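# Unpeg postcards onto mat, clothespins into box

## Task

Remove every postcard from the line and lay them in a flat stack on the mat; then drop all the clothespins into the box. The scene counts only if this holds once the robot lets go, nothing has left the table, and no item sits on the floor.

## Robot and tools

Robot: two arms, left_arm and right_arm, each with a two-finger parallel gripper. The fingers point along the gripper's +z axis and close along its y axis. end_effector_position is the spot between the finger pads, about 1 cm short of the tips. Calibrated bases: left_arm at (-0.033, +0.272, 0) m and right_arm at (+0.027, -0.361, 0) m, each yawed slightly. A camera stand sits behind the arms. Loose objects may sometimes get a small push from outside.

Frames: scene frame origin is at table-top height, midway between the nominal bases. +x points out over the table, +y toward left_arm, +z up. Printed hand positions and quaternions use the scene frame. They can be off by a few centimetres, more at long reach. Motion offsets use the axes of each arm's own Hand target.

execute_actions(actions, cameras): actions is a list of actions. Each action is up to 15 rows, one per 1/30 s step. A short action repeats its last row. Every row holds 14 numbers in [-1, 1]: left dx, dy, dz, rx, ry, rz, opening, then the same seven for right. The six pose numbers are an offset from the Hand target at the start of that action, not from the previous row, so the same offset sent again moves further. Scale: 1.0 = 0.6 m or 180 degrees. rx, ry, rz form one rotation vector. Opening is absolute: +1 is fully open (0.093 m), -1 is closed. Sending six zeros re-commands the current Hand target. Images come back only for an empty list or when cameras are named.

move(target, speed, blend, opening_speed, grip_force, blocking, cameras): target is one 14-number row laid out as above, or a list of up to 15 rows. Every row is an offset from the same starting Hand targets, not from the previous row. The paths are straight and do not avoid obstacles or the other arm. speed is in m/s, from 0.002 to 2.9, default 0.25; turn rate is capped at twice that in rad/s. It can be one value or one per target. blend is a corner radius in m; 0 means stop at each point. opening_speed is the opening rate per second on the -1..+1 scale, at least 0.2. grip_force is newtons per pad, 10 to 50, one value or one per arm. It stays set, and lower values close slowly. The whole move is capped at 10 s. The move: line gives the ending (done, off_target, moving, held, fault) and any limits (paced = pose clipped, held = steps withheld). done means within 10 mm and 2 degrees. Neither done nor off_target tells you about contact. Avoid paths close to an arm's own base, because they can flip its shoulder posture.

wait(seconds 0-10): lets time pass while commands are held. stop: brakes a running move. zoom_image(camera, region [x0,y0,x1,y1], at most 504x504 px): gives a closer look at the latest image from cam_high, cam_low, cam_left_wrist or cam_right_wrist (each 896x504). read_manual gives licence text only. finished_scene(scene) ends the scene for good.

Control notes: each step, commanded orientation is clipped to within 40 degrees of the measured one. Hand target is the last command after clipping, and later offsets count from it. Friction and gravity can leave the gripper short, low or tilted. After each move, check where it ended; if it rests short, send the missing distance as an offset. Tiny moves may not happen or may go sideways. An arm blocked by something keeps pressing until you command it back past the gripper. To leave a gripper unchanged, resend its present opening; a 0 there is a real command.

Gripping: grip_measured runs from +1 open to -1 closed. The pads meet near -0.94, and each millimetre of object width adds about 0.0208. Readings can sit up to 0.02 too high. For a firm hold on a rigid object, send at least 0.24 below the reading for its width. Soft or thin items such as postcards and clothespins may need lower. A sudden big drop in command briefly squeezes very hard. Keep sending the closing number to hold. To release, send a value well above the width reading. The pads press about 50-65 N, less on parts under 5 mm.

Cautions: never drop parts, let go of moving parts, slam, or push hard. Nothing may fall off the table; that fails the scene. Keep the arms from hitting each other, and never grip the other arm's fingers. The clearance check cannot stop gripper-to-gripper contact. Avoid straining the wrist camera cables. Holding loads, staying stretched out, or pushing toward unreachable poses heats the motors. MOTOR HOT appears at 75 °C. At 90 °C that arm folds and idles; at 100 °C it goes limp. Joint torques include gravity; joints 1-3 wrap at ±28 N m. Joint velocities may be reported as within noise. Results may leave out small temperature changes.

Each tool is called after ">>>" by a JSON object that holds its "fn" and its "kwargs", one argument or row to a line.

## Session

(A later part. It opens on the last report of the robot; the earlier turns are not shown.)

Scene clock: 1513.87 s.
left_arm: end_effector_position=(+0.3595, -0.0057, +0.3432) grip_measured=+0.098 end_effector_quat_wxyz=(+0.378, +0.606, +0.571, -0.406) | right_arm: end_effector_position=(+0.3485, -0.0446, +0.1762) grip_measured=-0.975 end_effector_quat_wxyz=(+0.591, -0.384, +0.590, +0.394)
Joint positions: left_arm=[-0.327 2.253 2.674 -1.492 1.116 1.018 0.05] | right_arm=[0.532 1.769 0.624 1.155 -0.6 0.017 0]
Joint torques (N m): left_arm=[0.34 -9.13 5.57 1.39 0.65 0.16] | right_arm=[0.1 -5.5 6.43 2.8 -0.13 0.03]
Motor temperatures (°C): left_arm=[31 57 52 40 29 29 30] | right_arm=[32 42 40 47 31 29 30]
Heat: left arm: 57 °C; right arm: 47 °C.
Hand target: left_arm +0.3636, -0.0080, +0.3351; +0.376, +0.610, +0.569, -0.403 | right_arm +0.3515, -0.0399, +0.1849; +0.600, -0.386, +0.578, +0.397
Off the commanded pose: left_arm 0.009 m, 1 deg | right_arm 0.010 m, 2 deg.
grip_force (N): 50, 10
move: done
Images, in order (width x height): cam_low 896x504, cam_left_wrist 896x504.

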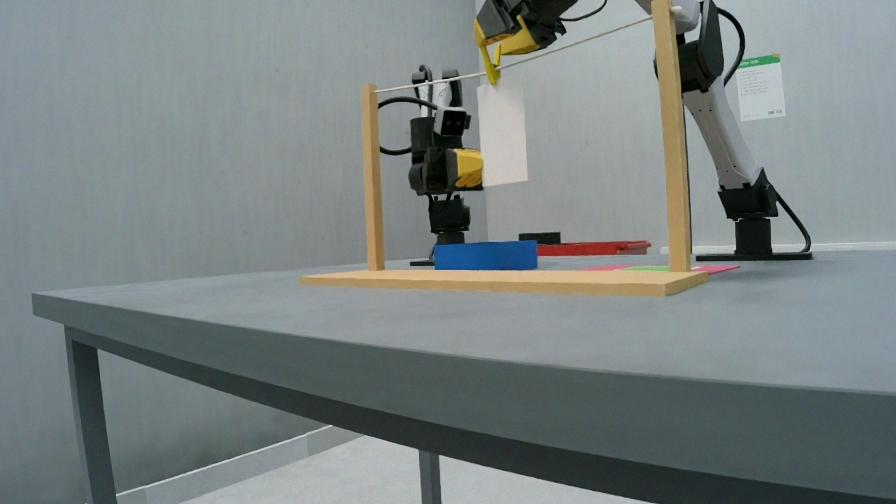

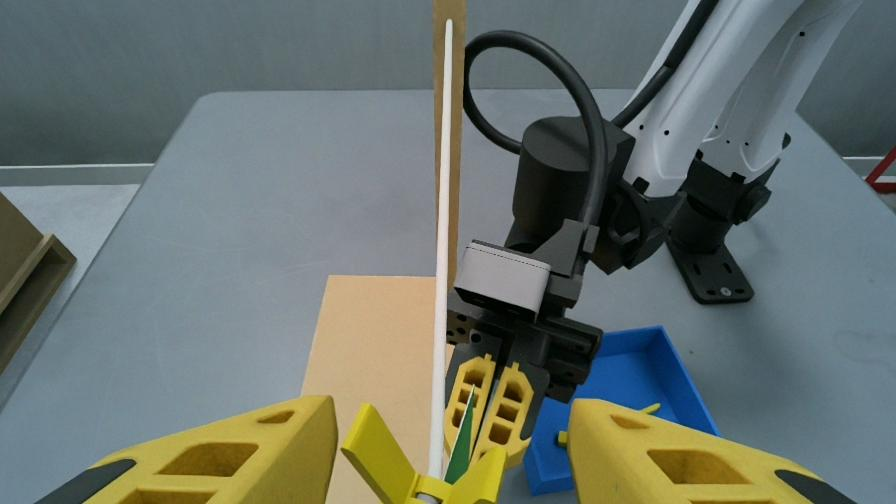

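>>> {"fn": "move", "kwargs": {
  "target": [0.0079,0.005,0.0027,0,0,0,0.1,0,0,0,0,0,0,-1],
  "speed": 0.02,
  "cameras": ["cam_left_wrist","cam_low"]
}}

Scene clock: 1542.47 s.
left_arm: end_effector_position=(+0.3626, -0.0066, +0.3372) grip_measured=+0.098 end_effector_quat_wxyz=(+0.376, +0.606, +0.571, -0.407) | right_arm: end_effector_position=(+0.3485, -0.0446, +0.1762) grip_measured=-0.975 end_effector_quat_wxyz=(+0.591, -0.384, +0.590, +0.394)
Joint positions: left_arm=[-0.327 2.253 2.646 -1.471 1.116 1.023 0.05] | right_arm=[0.532 1.769 0.624 1.155 -0.6 0.017 0]
Joint torques (N m): left_arm=[0.35 -9.39 5.45 1.39 0.61 0.25] | right_arm=[0.1 -5.5 6.43 2.8 -0.13 0.03]
Motor temperatures (°C): left_arm=[31 52 51 41 29 29 30] | right_arm=[32 42 40 47 31 29 30]
Heat: left arm: 52 °C; right arm: 47 °C.
Hand target: left_arm +0.3667, -0.0078, +0.3301; +0.376, +0.610, +0.569, -0.404 | right_arm +0.3515, -0.0399, +0.1849; +0.600, -0.386, +0.578, +0.397
Off the commanded pose: left_arm 0.008 m, 1 deg | right_arm 0.010 m, 2 deg.
grip_force (N): 50, 10
move: done
Images, in order (width x height): cam_low 896x504, cam_left_wrist 896x504.

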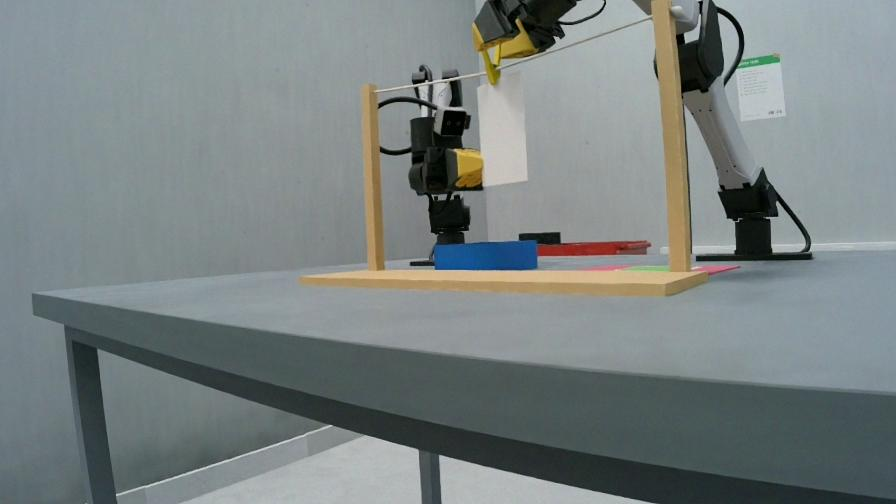

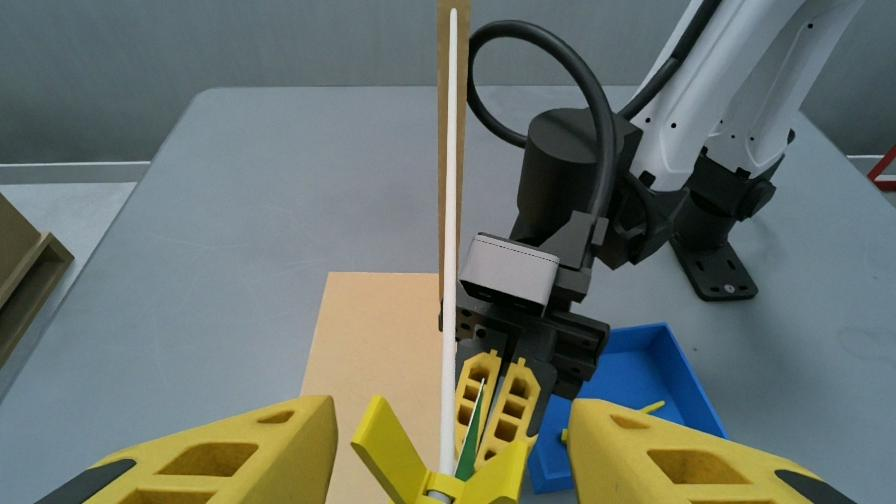

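>>> {"fn": "move", "kwargs": {
  "target": [
    [0.0077,0.0,0.0033,0,0,0,0.1,0,0,0,0,0,0,-1],
    [0.0077,0.0,0.0033,0,0,0,-0.35,0,0,0,0,0,0,-1]
  ],
  "speed": 0.02,
  "opening_speed": 0.3,
  "cameras": ["cam_left_wrist","cam_low"]
}}

>>> {"fn": "zoom_image", "kwargs": {
  "camera": "cam_low",
  "region": [440, 0, 580, 110]
}}

Scene clock: 1558.03 s.
left_arm: end_effector_position=(+0.3690, -0.0086, +0.3196) grip_measured=-0.345 end_effector_quat_wxyz=(+0.366, +0.603, +0.577, -0.412) | right_arm: end_effector_position=(+0.3485, -0.0446, +0.1762) grip_measured=-0.975 end_effector_quat_wxyz=(+0.591, -0.384, +0.590, +0.394)
Joint positions: left_arm=[-0.327 2.253 2.571 -1.426 1.116 1.028 0.029] | right_arm=[0.532 1.769 0.624 1.155 -0.6 0.017 0]
Joint torques (N m): left_arm=[0.12 -12.04 5.44 1.32 0.66 0.13] | right_arm=[0.09 -5.5 6.42 2.8 -0.13 0.03]
Heat: left arm: 52 °C; right arm: 47 °C.
Hand target: left_arm +0.3666, -0.0078, +0.3250; +0.376, +0.610, +0.569, -0.404 | right_arm +0.3515, -0.0399, +0.1849; +0.600, -0.386, +0.578, +0.397
Off the commanded pose: left_arm 0.006 m, 2 deg | right_arm 0.010 m, 2 deg.
grip_force (N): 50, 10
move: done
Images, in order (width x height): cam_low 896x504, cam_left_wrist 896x504.

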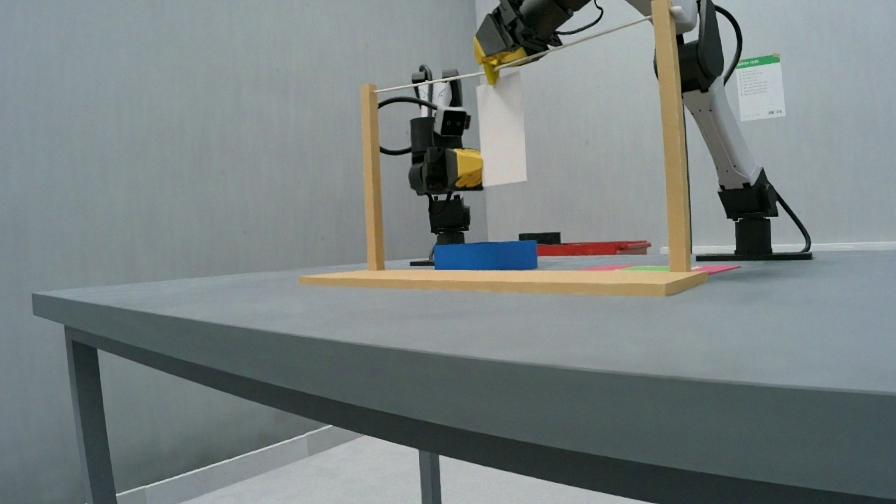

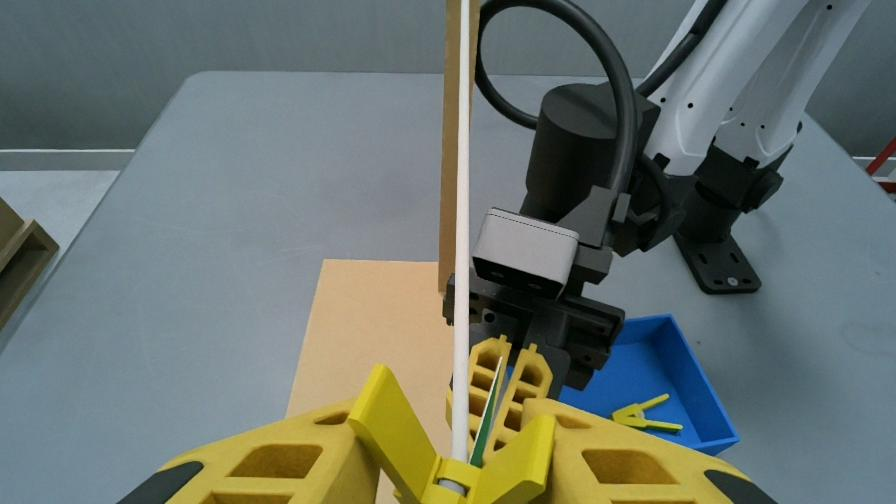

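Scaled by 3.600.

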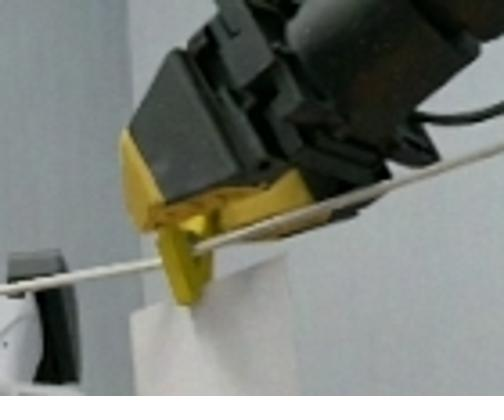

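>>> {"fn": "move", "kwargs": {
  "target": [-0.0130,0,-0.0055,0,0,0,-0.35,0,0,0,0,0,0,-1],
  "speed": 0.02,
  "cameras": ["cam_left_wrist"]
}}

Scene clock: 1576.30 s.
left_arm: end_effector_position=(+0.3652, -0.0074, +0.3338) grip_measured=-0.345 end_effector_quat_wxyz=(+0.375, +0.607, +0.571, -0.406) | right_arm: end_effector_position=(+0.3485, -0.0446, +0.1762) grip_measured=-0.975 end_effector_quat_wxyz=(+0.591, -0.384, +0.590, +0.394)
Joint positions: left_arm=[-0.327 2.265 2.653 -1.47 1.116 1.028 0.029] | right_arm=[0.532 1.769 0.624 1.155 -0.6 0.017 0]
Joint torques (N m): left_arm=[0.62 -9.46 8.72 1.17 0.63 0.01] | right_arm=[0.1 -5.5 6.43 2.81 -0.13 0.03]
Heat: left arm: 54 °C; right arm: 48 °C.
Hand target: left_arm +0.3666, -0.0078, +0.3336; +0.376, +0.610, +0.569, -0.404 | right_arm +0.3515, -0.0399, +0.1849; +0.600, -0.386, +0.578, +0.397
Off the commanded pose: left_arm 0.002 m, 1 deg | right_arm 0.010 m, 2 deg.
grip_force (N): 50, 10
move: done
Images, in order (width x height): cam_left_wrist 896x504.

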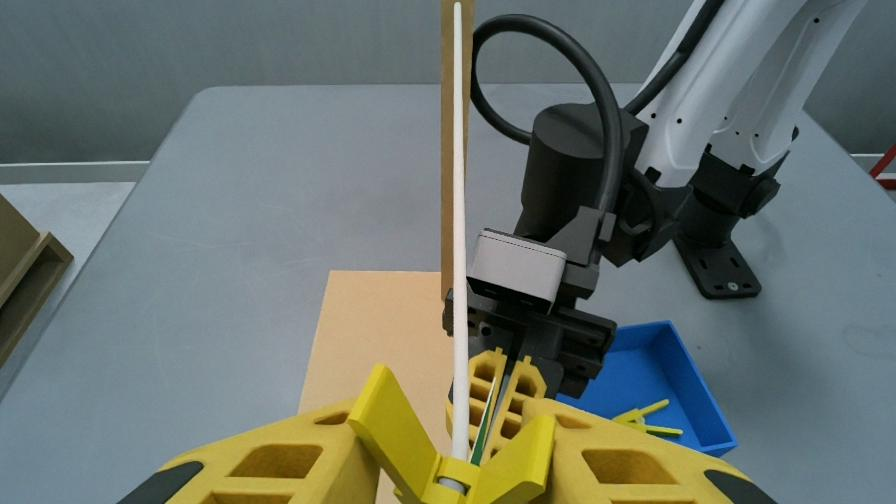

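>>> {"fn": "move", "kwargs": {
  "target": [
    [0,0,0,0,0,0,0.1,0,0,0,0,0,0,-1],
    [0,0,0,0,0,0,-0.3,0,0,0,0,0,0,-1]
  ],
  "speed": 0.02,
  "opening_speed": 0.4,
  "cameras": ["cam_left_wrist","cam_low"]
}}

>>> {"fn": "zoom_image", "kwargs": {
  "camera": "cam_low",
  "region": [440, 0, 580, 110]
}}

Scene clock: 1592.90 s.
left_arm: end_effector_position=(+0.3651, -0.0074, +0.3338) grip_measured=-0.296 end_effector_quat_wxyz=(+0.375, +0.607, +0.571, -0.407) | right_arm: end_effector_position=(+0.3485, -0.0446, +0.1762) grip_measured=-0.975 end_effector_quat_wxyz=(+0.591, -0.384, +0.590, +0.394)
Joint positions: left_arm=[-0.327 2.265 2.653 -1.471 1.116 1.028 0.031] | right_arm=[0.532 1.769 0.624 1.155 -0.6 0.017 0]
Joint torques (N m): left_arm=[0.16 -9.47 8.62 1.17 0.58 -0.03] | right_arm=[0.09 -5.52 6.43 2.81 -0.13 0.02]
Heat: left arm: 54 °C; right arm: 48 °C.
Hand target: left_arm +0.3666, -0.0078, +0.3336; +0.376, +0.610, +0.569, -0.404 | right_arm +0.3515, -0.0399, +0.1849; +0.600, -0.386, +0.578, +0.397
Off the commanded pose: left_arm 0.002 m, 1 deg | right_arm 0.010 m, 2 deg.
grip_force (N): 50, 10
move: done
Images, in order (width x height): cam_low 896x504, cam_left_wrist 896x504.

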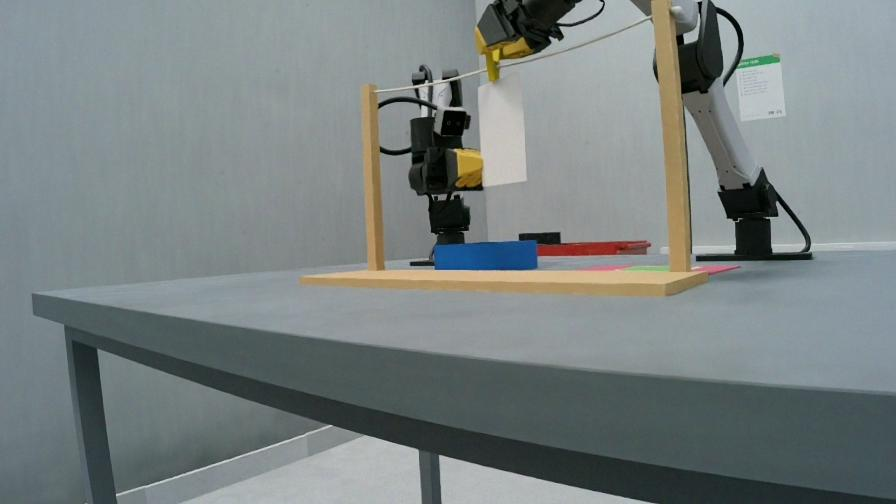

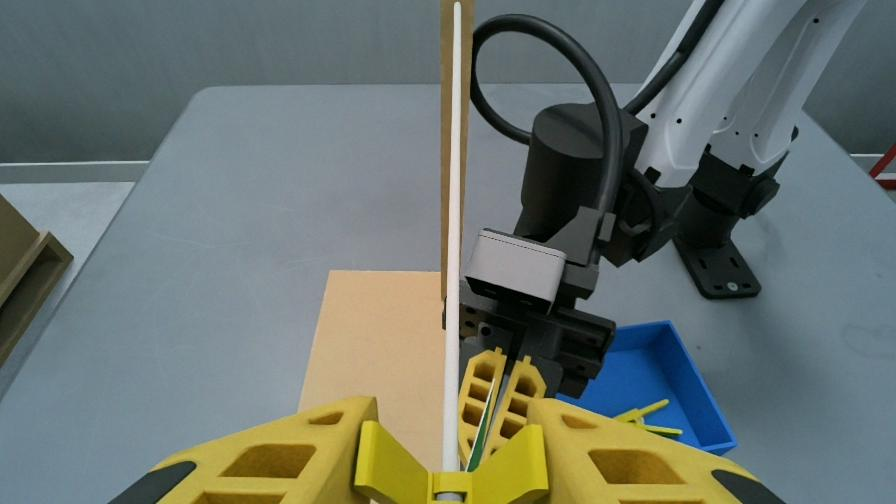

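Scaled by 3.600.

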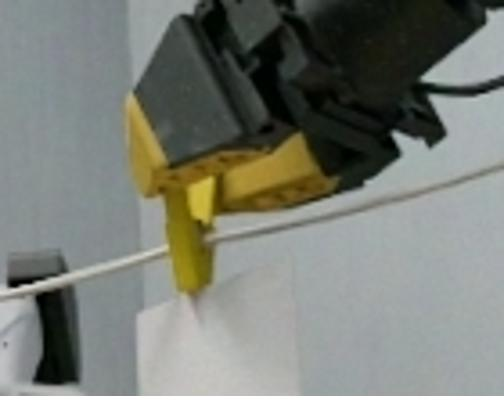

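>>> {"fn": "move", "kwargs": {
  "target": [
    [0,0,0,0,0,0,-0.6,0,0,0,0,0,0,-1],
    [0,0,0,0,0,0,-0.84,0,0,0,0,0,0,-1]
  ],
  "speed": 0.02,
  "opening_speed": 0.3,
  "cameras": ["cam_left_wrist","cam_low"]
}}

>>> {"fn": "zoom_image", "kwargs": {
  "camera": "cam_low",
  "region": [440, 0, 580, 110]
}}

Scene clock: 1603.00 s.
left_arm: end_effector_position=(+0.3649, -0.0073, +0.3348) grip_measured=-0.741 end_effector_quat_wxyz=(+0.376, +0.607, +0.570, -0.406) | right_arm: end_effector_position=(+0.3486, -0.0445, +0.1754) grip_measured=-0.975 end_effector_quat_wxyz=(+0.590, -0.384, +0.591, +0.394)
Joint positions: left_arm=[-0.327 2.265 2.657 -1.471 1.116 1.028 0.01] | right_arm=[0.532 1.771 0.624 1.155 -0.6 0.017 0]
Joint torques (N m): left_arm=[0.38 -9.24 8.44 1.22 0.66 0.05] | right_arm=[0.1 -5.68 6.41 2.81 -0.13 0.03]
Heat: left arm: 54 °C; right arm: 48 °C.
Hand target: left_arm +0.3666, -0.0078, +0.3336; +0.376, +0.610, +0.569, -0.403 | right_arm +0.3515, -0.0399, +0.1849; +0.600, -0.386, +0.578, +0.397
Off the commanded pose: left_arm 0.002 m, 0 deg | right_arm 0.011 m, 2 deg.
grip_force (N): 50, 10
move: off_target (right_arm)
Images, in order (width x height): cam_low 896x504, cam_left_wrist 896x504.

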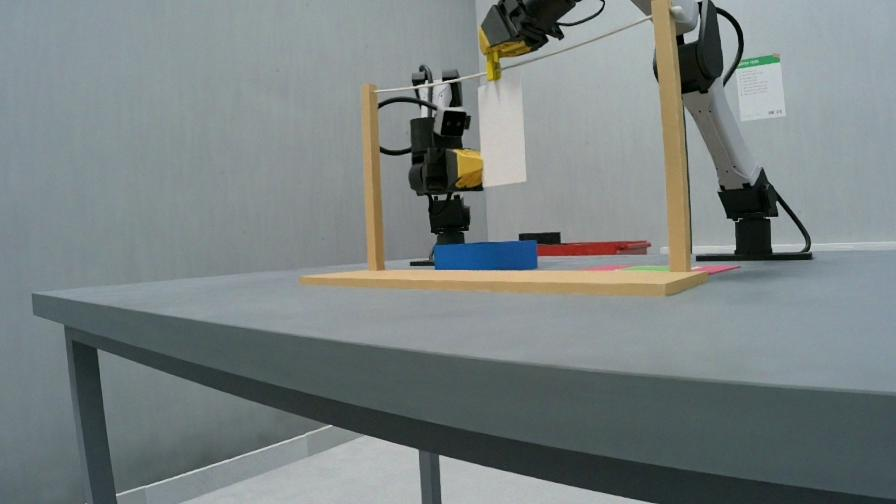

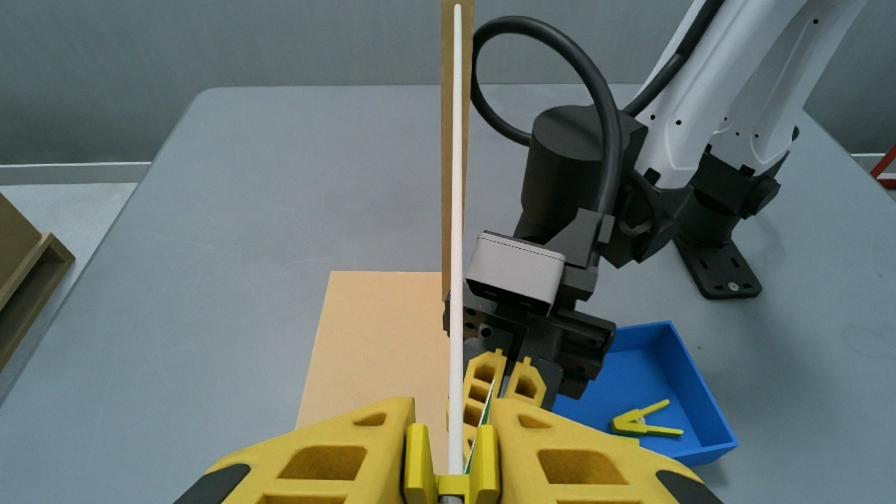

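Scaled by 3.600.

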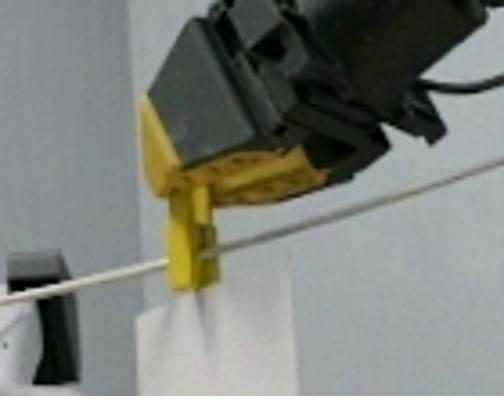

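>>> {"fn": "move", "kwargs": {
  "target": [-0.0921,0,-0.0391,0,0,0,-0.84,0,0,0,0,0,0,-1],
  "speed": 0.06,
  "cameras": ["cam_left_wrist","cam_low","cam_high","cam_right_wrist"]
}}

Scene clock: 1609.03 s.
left_arm: end_effector_position=(+0.3726, -0.0097, +0.3752) grip_measured=-0.756 end_effector_quat_wxyz=(+0.409, +0.574, +0.582, -0.406) | right_arm: end_effector_position=(+0.3486, -0.0445, +0.1754) grip_measured=-0.975 end_effector_quat_wxyz=(+0.590, -0.384, +0.591, +0.394)
Joint positions: left_arm=[-0.327 2.303 2.848 -1.415 1.116 0.812 0.009] | right_arm=[0.532 1.771 0.624 1.155 -0.6 0.017 0]
Joint torques (N m): left_arm=[0.64 -12.3 7.73 1.65 0.69 -0.13] | right_arm=[0.1 -5.68 6.42 2.81 -0.13 0.03]
Motor temperatures (°C): left_arm=[31 55 52 40 29 29 31] | right_arm=[32 41 40 48 31 29 30]
Heat: left arm: 55 °C; right arm: 48 °C.
Hand target: left_arm +0.3666, -0.0079, +0.3936; +0.376, +0.610, +0.569, -0.404 | right_arm +0.3515, -0.0399, +0.1849; +0.600, -0.386, +0.578, +0.397
Off the commanded pose: left_arm 0.019 m, 6 deg | right_arm 0.011 m, 2 deg.
elbow stopped short (left arm): the move would have taken joint 3 (elbow) straighter than the controller allows.
grip_force (N): 50, 10
move: off_target (left_arm, right_arm)

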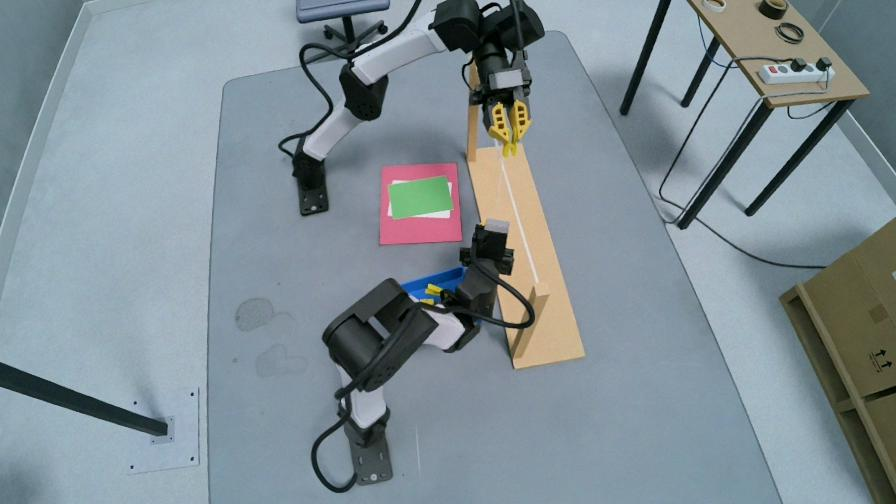

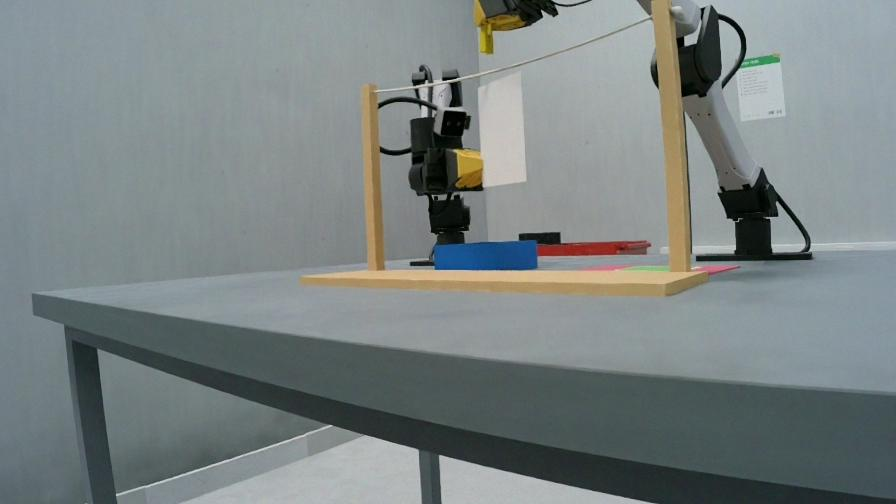

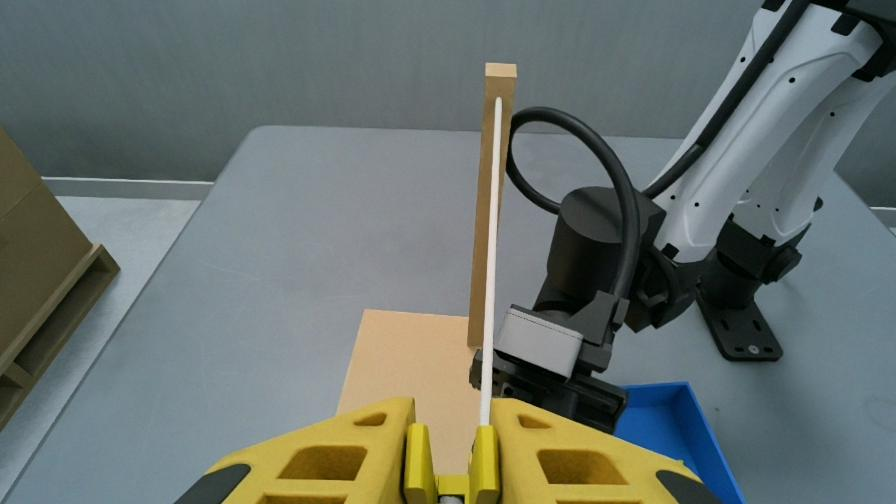

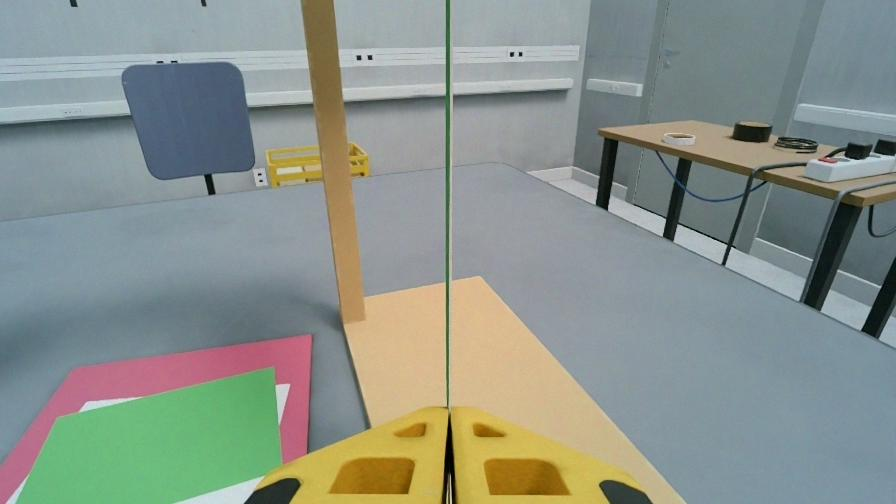

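>>> {"fn": "move", "kwargs": {
  "target": [
    [0.0345,-0.1056,-0.0681,0,0,0,-0.84,-0.0283,0.1845,-0.0767,0,0,0,-1],
    [0.1423,-0.1302,-0.2346,-0.0722,-0.0056,-0.0294,-0.84,-0.0283,0.1845,-0.0767,-0.1426,0.031,-0.5009,-1]
  ],
  "speed": 0.15,
  "cameras": ["all"]
}}

Scene clock: 1663.60 s.
left_arm: end_effector_position=(+0.3071, +0.1597, +0.3634) grip_measured=-0.756 end_effector_quat_wxyz=(+0.442, +0.510, +0.651, -0.349) | right_arm: end_effector_position=(+0.2300, -0.0439, +0.1822) grip_measured=-0.979 end_effector_quat_wxyz=(-0.574, +0.814, -0.081, +0.041)
Joint positions: left_arm=[0.099 1.748 2.018 -1.576 1.181 1.282 0.009] | right_arm=[0.708 1.252 0.628 0.196 -0.614 -1.798 0]
Joint torques (N m): left_arm=[0.79 -8.31 5.78 0.81 0.86 0.21] | right_arm=[0.28 -4.86 8.31 2.41 -0.28 0.04]
Motor temperatures (°C): left_arm=[31 60 52 41 30 29 32] | right_arm=[32 41 40 48 31 29 30]
Heat: left arm: 60 °C; right arm: 48 °C.
Hand target: left_arm +0.3001, +0.1601, +0.3700; +0.429, +0.533, +0.635, -0.359 | right_arm +0.2312, -0.0400, +0.1997; -0.586, +0.806, -0.070, +0.052
Off the commanded pose: left_arm 0.010 m, 4 deg | right_arm 0.018 m, 2 deg.
joint sent to its limit (left arm) — joint 4 (wrist pitch), lower limit. The joint targets are off in orientation, not in position.
grip_force (N): 50, 10
move: off_target (left_arm, right_arm)

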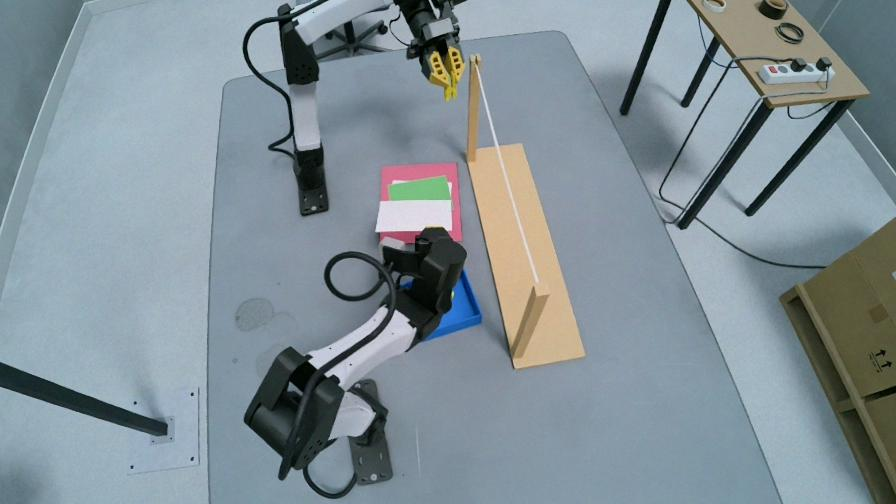

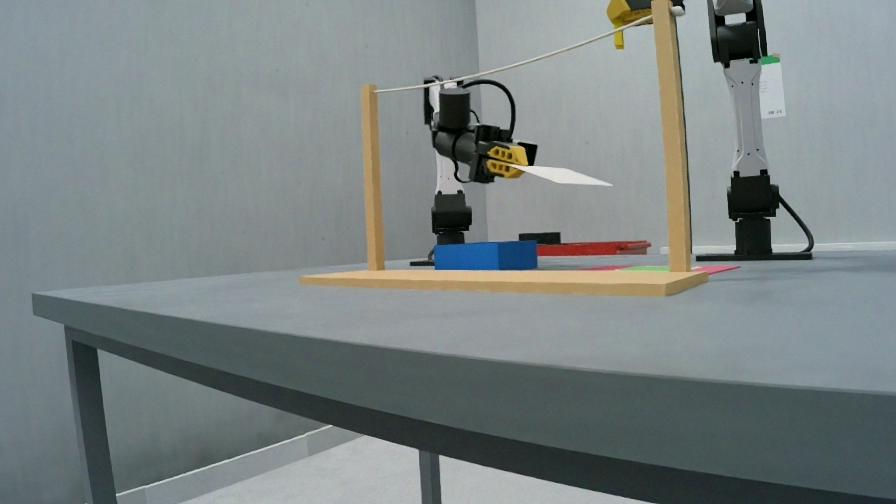

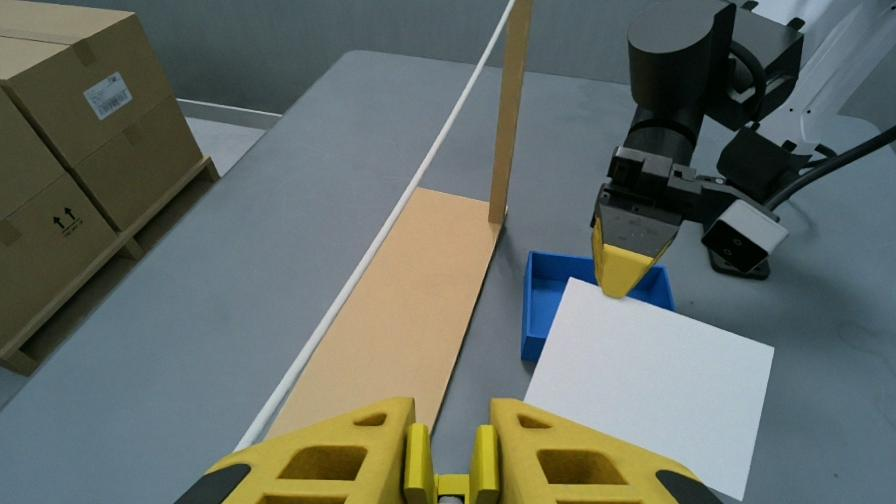

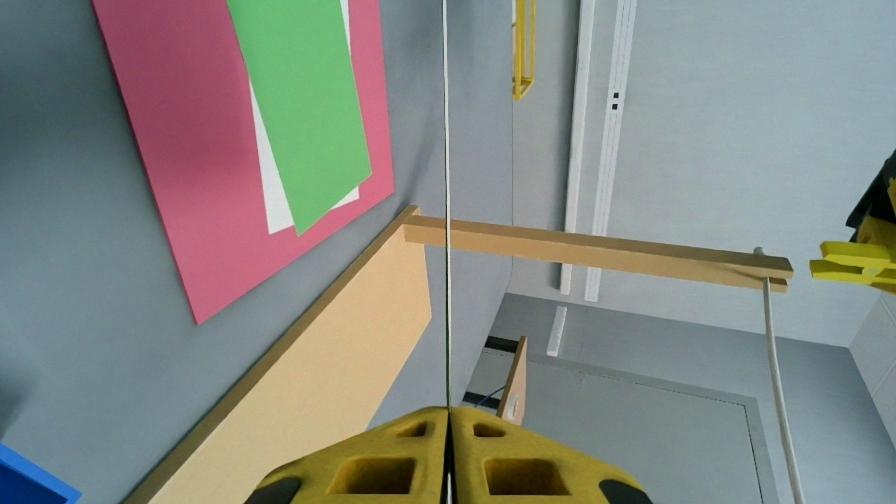

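>>> {"fn": "move", "kwargs": {
  "target": [
    [0,0,0,0,0,0,-0.84,0.037,0.0322,0.1437,0,0,0,-1],
    [0,0,0,0,0,0,-0.84,0.037,0.0877,0.1617,0,0,0,-1]
  ],
  "speed": 0.12,
  "blend": [0.02,0],
  "cameras": ["all"]
}}

Scene clock: 1681.37 s.
left_arm: end_effector_position=(+0.3071, +0.1597, +0.3634) grip_measured=-0.756 end_effector_quat_wxyz=(+0.442, +0.510, +0.651, -0.349) | right_arm: end_effector_position=(+0.2695, +0.0307, +0.1237) grip_measured=-0.979 end_effector_quat_wxyz=(-0.586, +0.806, -0.066, +0.056)
Joint positions: left_arm=[0.099 1.748 2.018 -1.576 1.181 1.282 0.009] | right_arm=[0.797 1.736 0.746 0.625 -0.532 -1.776 0]
Joint torques (N m): left_arm=[0.5 -8.17 5.81 0.83 0.84 0.19] | right_arm=[0.29 -6.01 4.03 2.76 -0.22 0.23]
Motor temperatures (°C): left_arm=[31 56 51 39 30 29 33] | right_arm=[32 40 43 48 31 29 30]
Heat: left arm: 56 °C; right arm: 48 °C.
Hand target: left_arm +0.3001, +0.1601, +0.3700; +0.429, +0.533, +0.635, -0.359 | right_arm +0.2665, +0.0309, +0.1196; -0.585, +0.806, -0.070, +0.052
Off the commanded pose: left_arm 0.010 m, 4 deg | right_arm 0.005 m, 1 deg.
joint sent to its limit (left arm) — joint 4 (wrist pitch), lower limit. The joint targets are off in orientation, not in position.
grip_force (N): 50, 10
move: off_target (left_arm); blend cut to 0.0175 m at target 1

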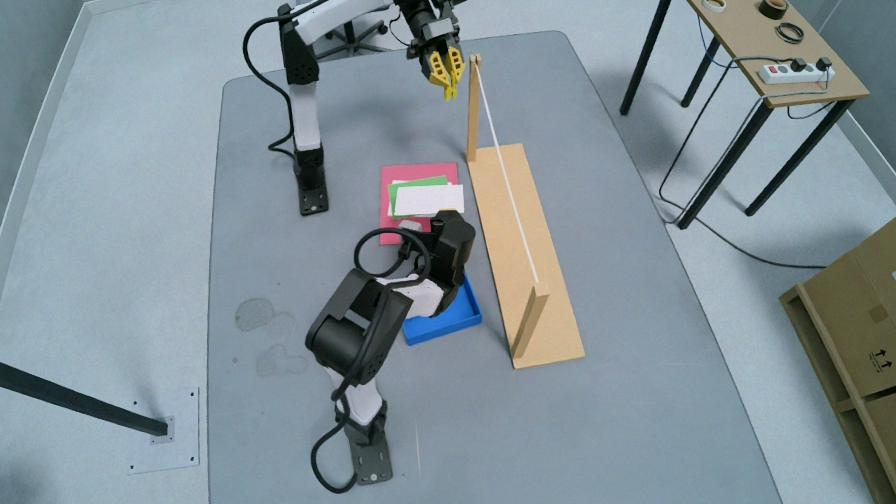

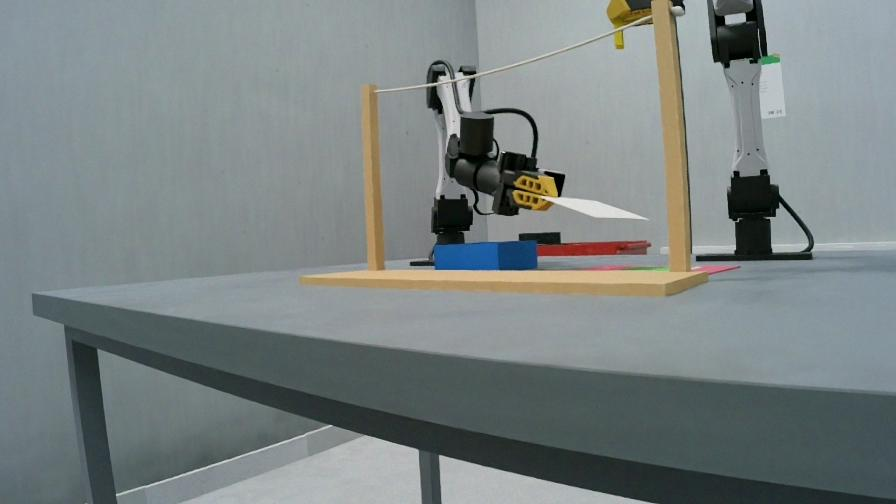

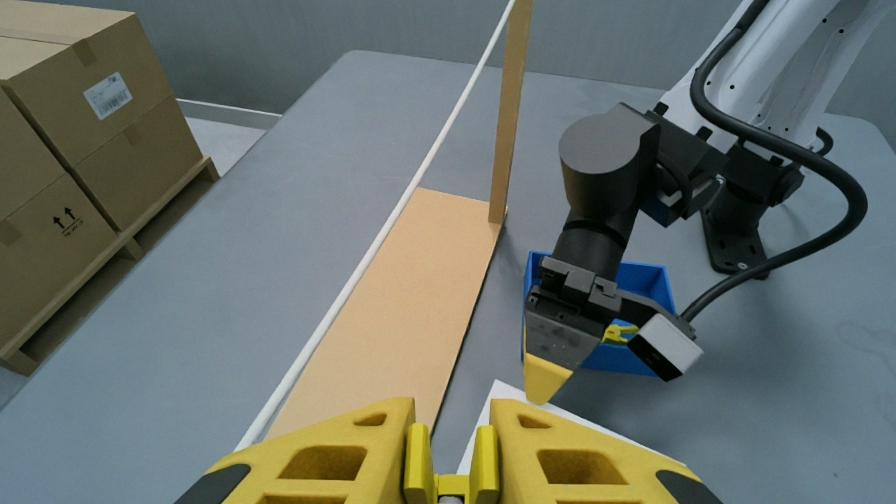

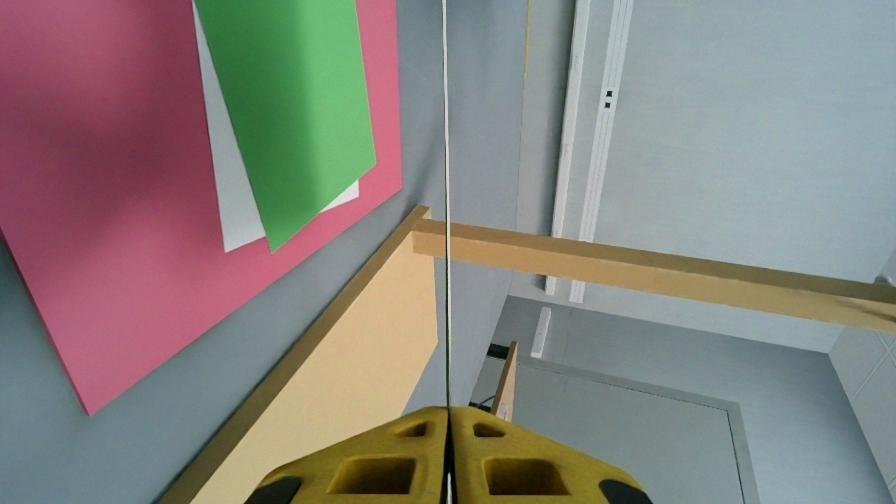

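>>> {"fn": "move", "kwargs": {
  "target": [0,0,0,0,0,0,-0.84,-0.0284,0.0014,0.1304,0,0,0,-1],
  "speed": 0.12,
  "cameras": ["all"]
}}

Scene clock: 1690.90 s.
left_arm: end_effector_position=(+0.3071, +0.1597, +0.3634) grip_measured=-0.756 end_effector_quat_wxyz=(+0.442, +0.510, +0.651, -0.349) | right_arm: end_effector_position=(+0.2587, +0.0991, +0.0850) grip_measured=-0.979 end_effector_quat_wxyz=(-0.573, +0.815, -0.070, +0.048)
Joint positions: left_arm=[0.099 1.748 2.018 -1.576 1.181 1.282 0.009] | right_arm=[0.944 1.988 0.921 0.689 -0.398 -1.72 0]
Joint torques (N m): left_arm=[0.61 -8.47 5.61 0.91 0.88 0.22] | right_arm=[0.05 -7.58 6.78 2.84 -0.19 0.22]
Motor temperatures (°C): left_arm=[31 55 51 39 30 29 33] | right_arm=[32 41 41 50 31 29 30]
Heat: left arm: 55 °C; right arm: 50 °C.
Hand target: left_arm +0.3001, +0.1601, +0.3700; +0.429, +0.533, +0.635, -0.359 | right_arm +0.2625, +0.1069, +0.0945; -0.585, +0.806, -0.070, +0.052
Off the commanded pose: left_arm 0.010 m, 4 deg | right_arm 0.013 m, 2 deg.
joint sent to its limit (left arm) — joint 4 (wrist pitch), lower limit. The joint targets are off in orientation, not in position.
grip_force (N): 50, 10
move: off_target (left_arm, right_arm)

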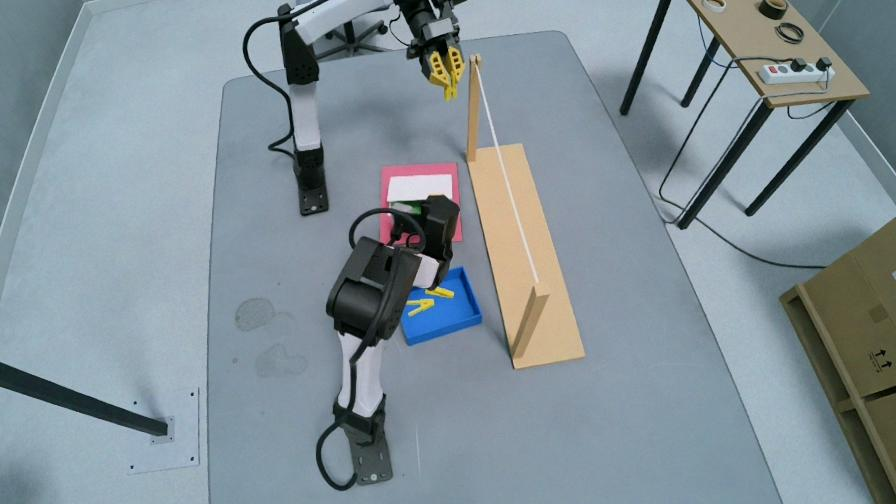

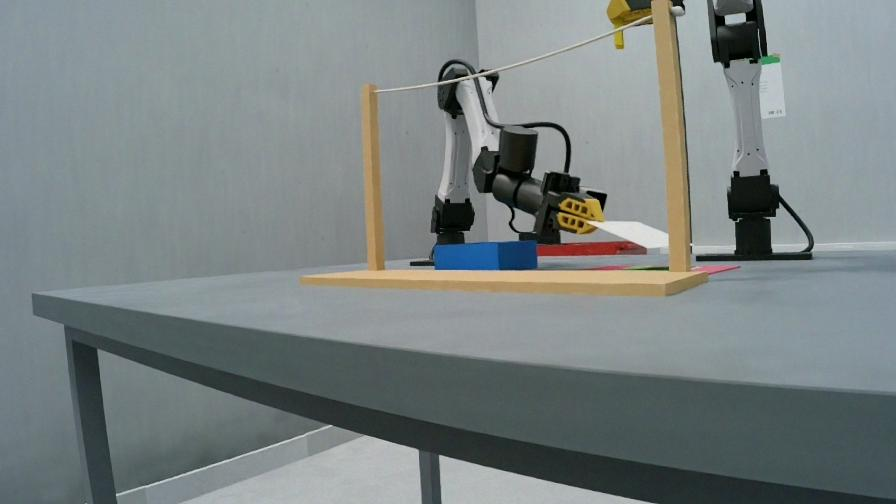

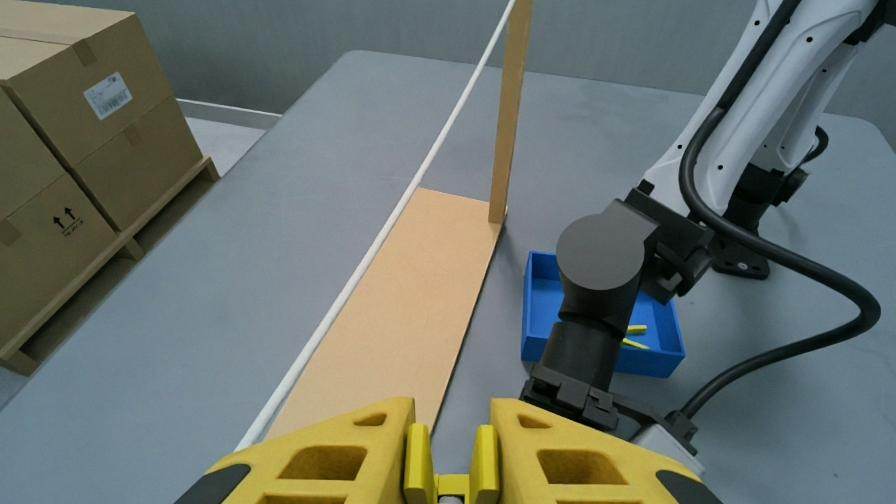

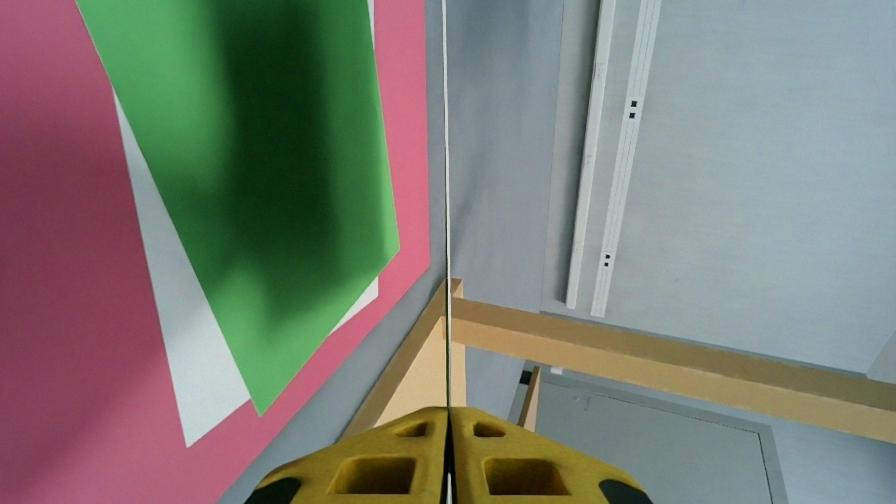

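>>> {"fn": "move", "kwargs": {
  "target": [0,0,0,0,0,0,-0.84,0.0067,0.0438,0.0297,0,0,0,-1],
  "speed": 0.06,
  "cameras": ["cam_right_wrist","cam_low"]
}}

Scene clock: 1703.40 s.
left_arm: end_effector_position=(+0.3071, +0.1597, +0.3634) grip_measured=-0.756 end_effector_quat_wxyz=(+0.442, +0.510, +0.651, -0.349) | right_arm: end_effector_position=(+0.2639, +0.1066, +0.0542) grip_measured=-0.979 end_effector_quat_wxyz=(-0.572, +0.816, -0.071, +0.047)
Joint positions: left_arm=[0.099 1.748 2.018 -1.576 1.181 1.282 0.009] | right_arm=[0.944 2.108 0.944 0.784 -0.397 -1.72 0]
Joint torques (N m): left_arm=[0.62 -8.39 5.68 0.74 0.87 0.19] | right_arm=[-0.01 -8.09 6.49 2.84 -0.19 0.22]
Heat: left arm: 54 °C; right arm: 50 °C.
Hand target: left_arm +0.3001, +0.1601, +0.3700; +0.429, +0.533, +0.635, -0.359 | right_arm +0.2680, +0.1149, +0.0639; -0.585, +0.806, -0.070, +0.052
Off the commanded pose: left_arm 0.010 m, 4 deg | right_arm 0.014 m, 2 deg.
joint sent to its limit (left arm) — joint 4 (wrist pitch), lower limit. The joint targets are off in orientation, not in position.
grip_force (N): 50, 10
move: off_target (left_arm, right_arm)
Images, in order (width x height): cam_low 896x504, cam_right_wrist 896x504.

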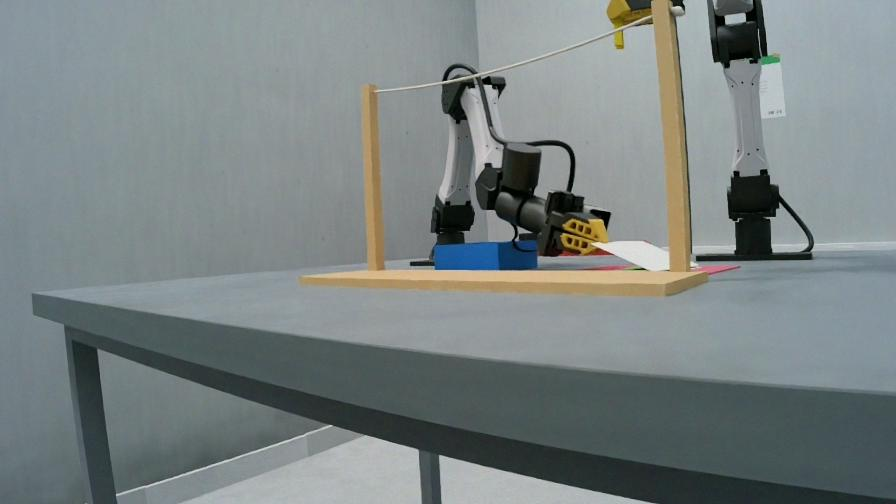

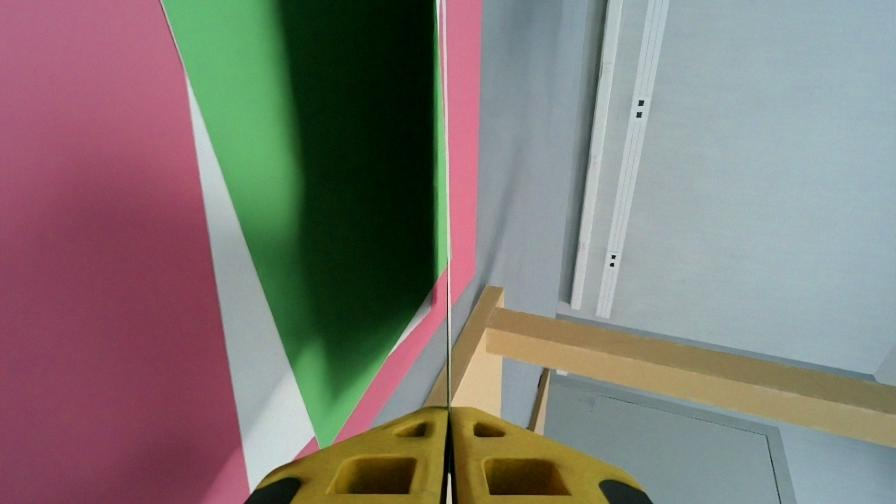

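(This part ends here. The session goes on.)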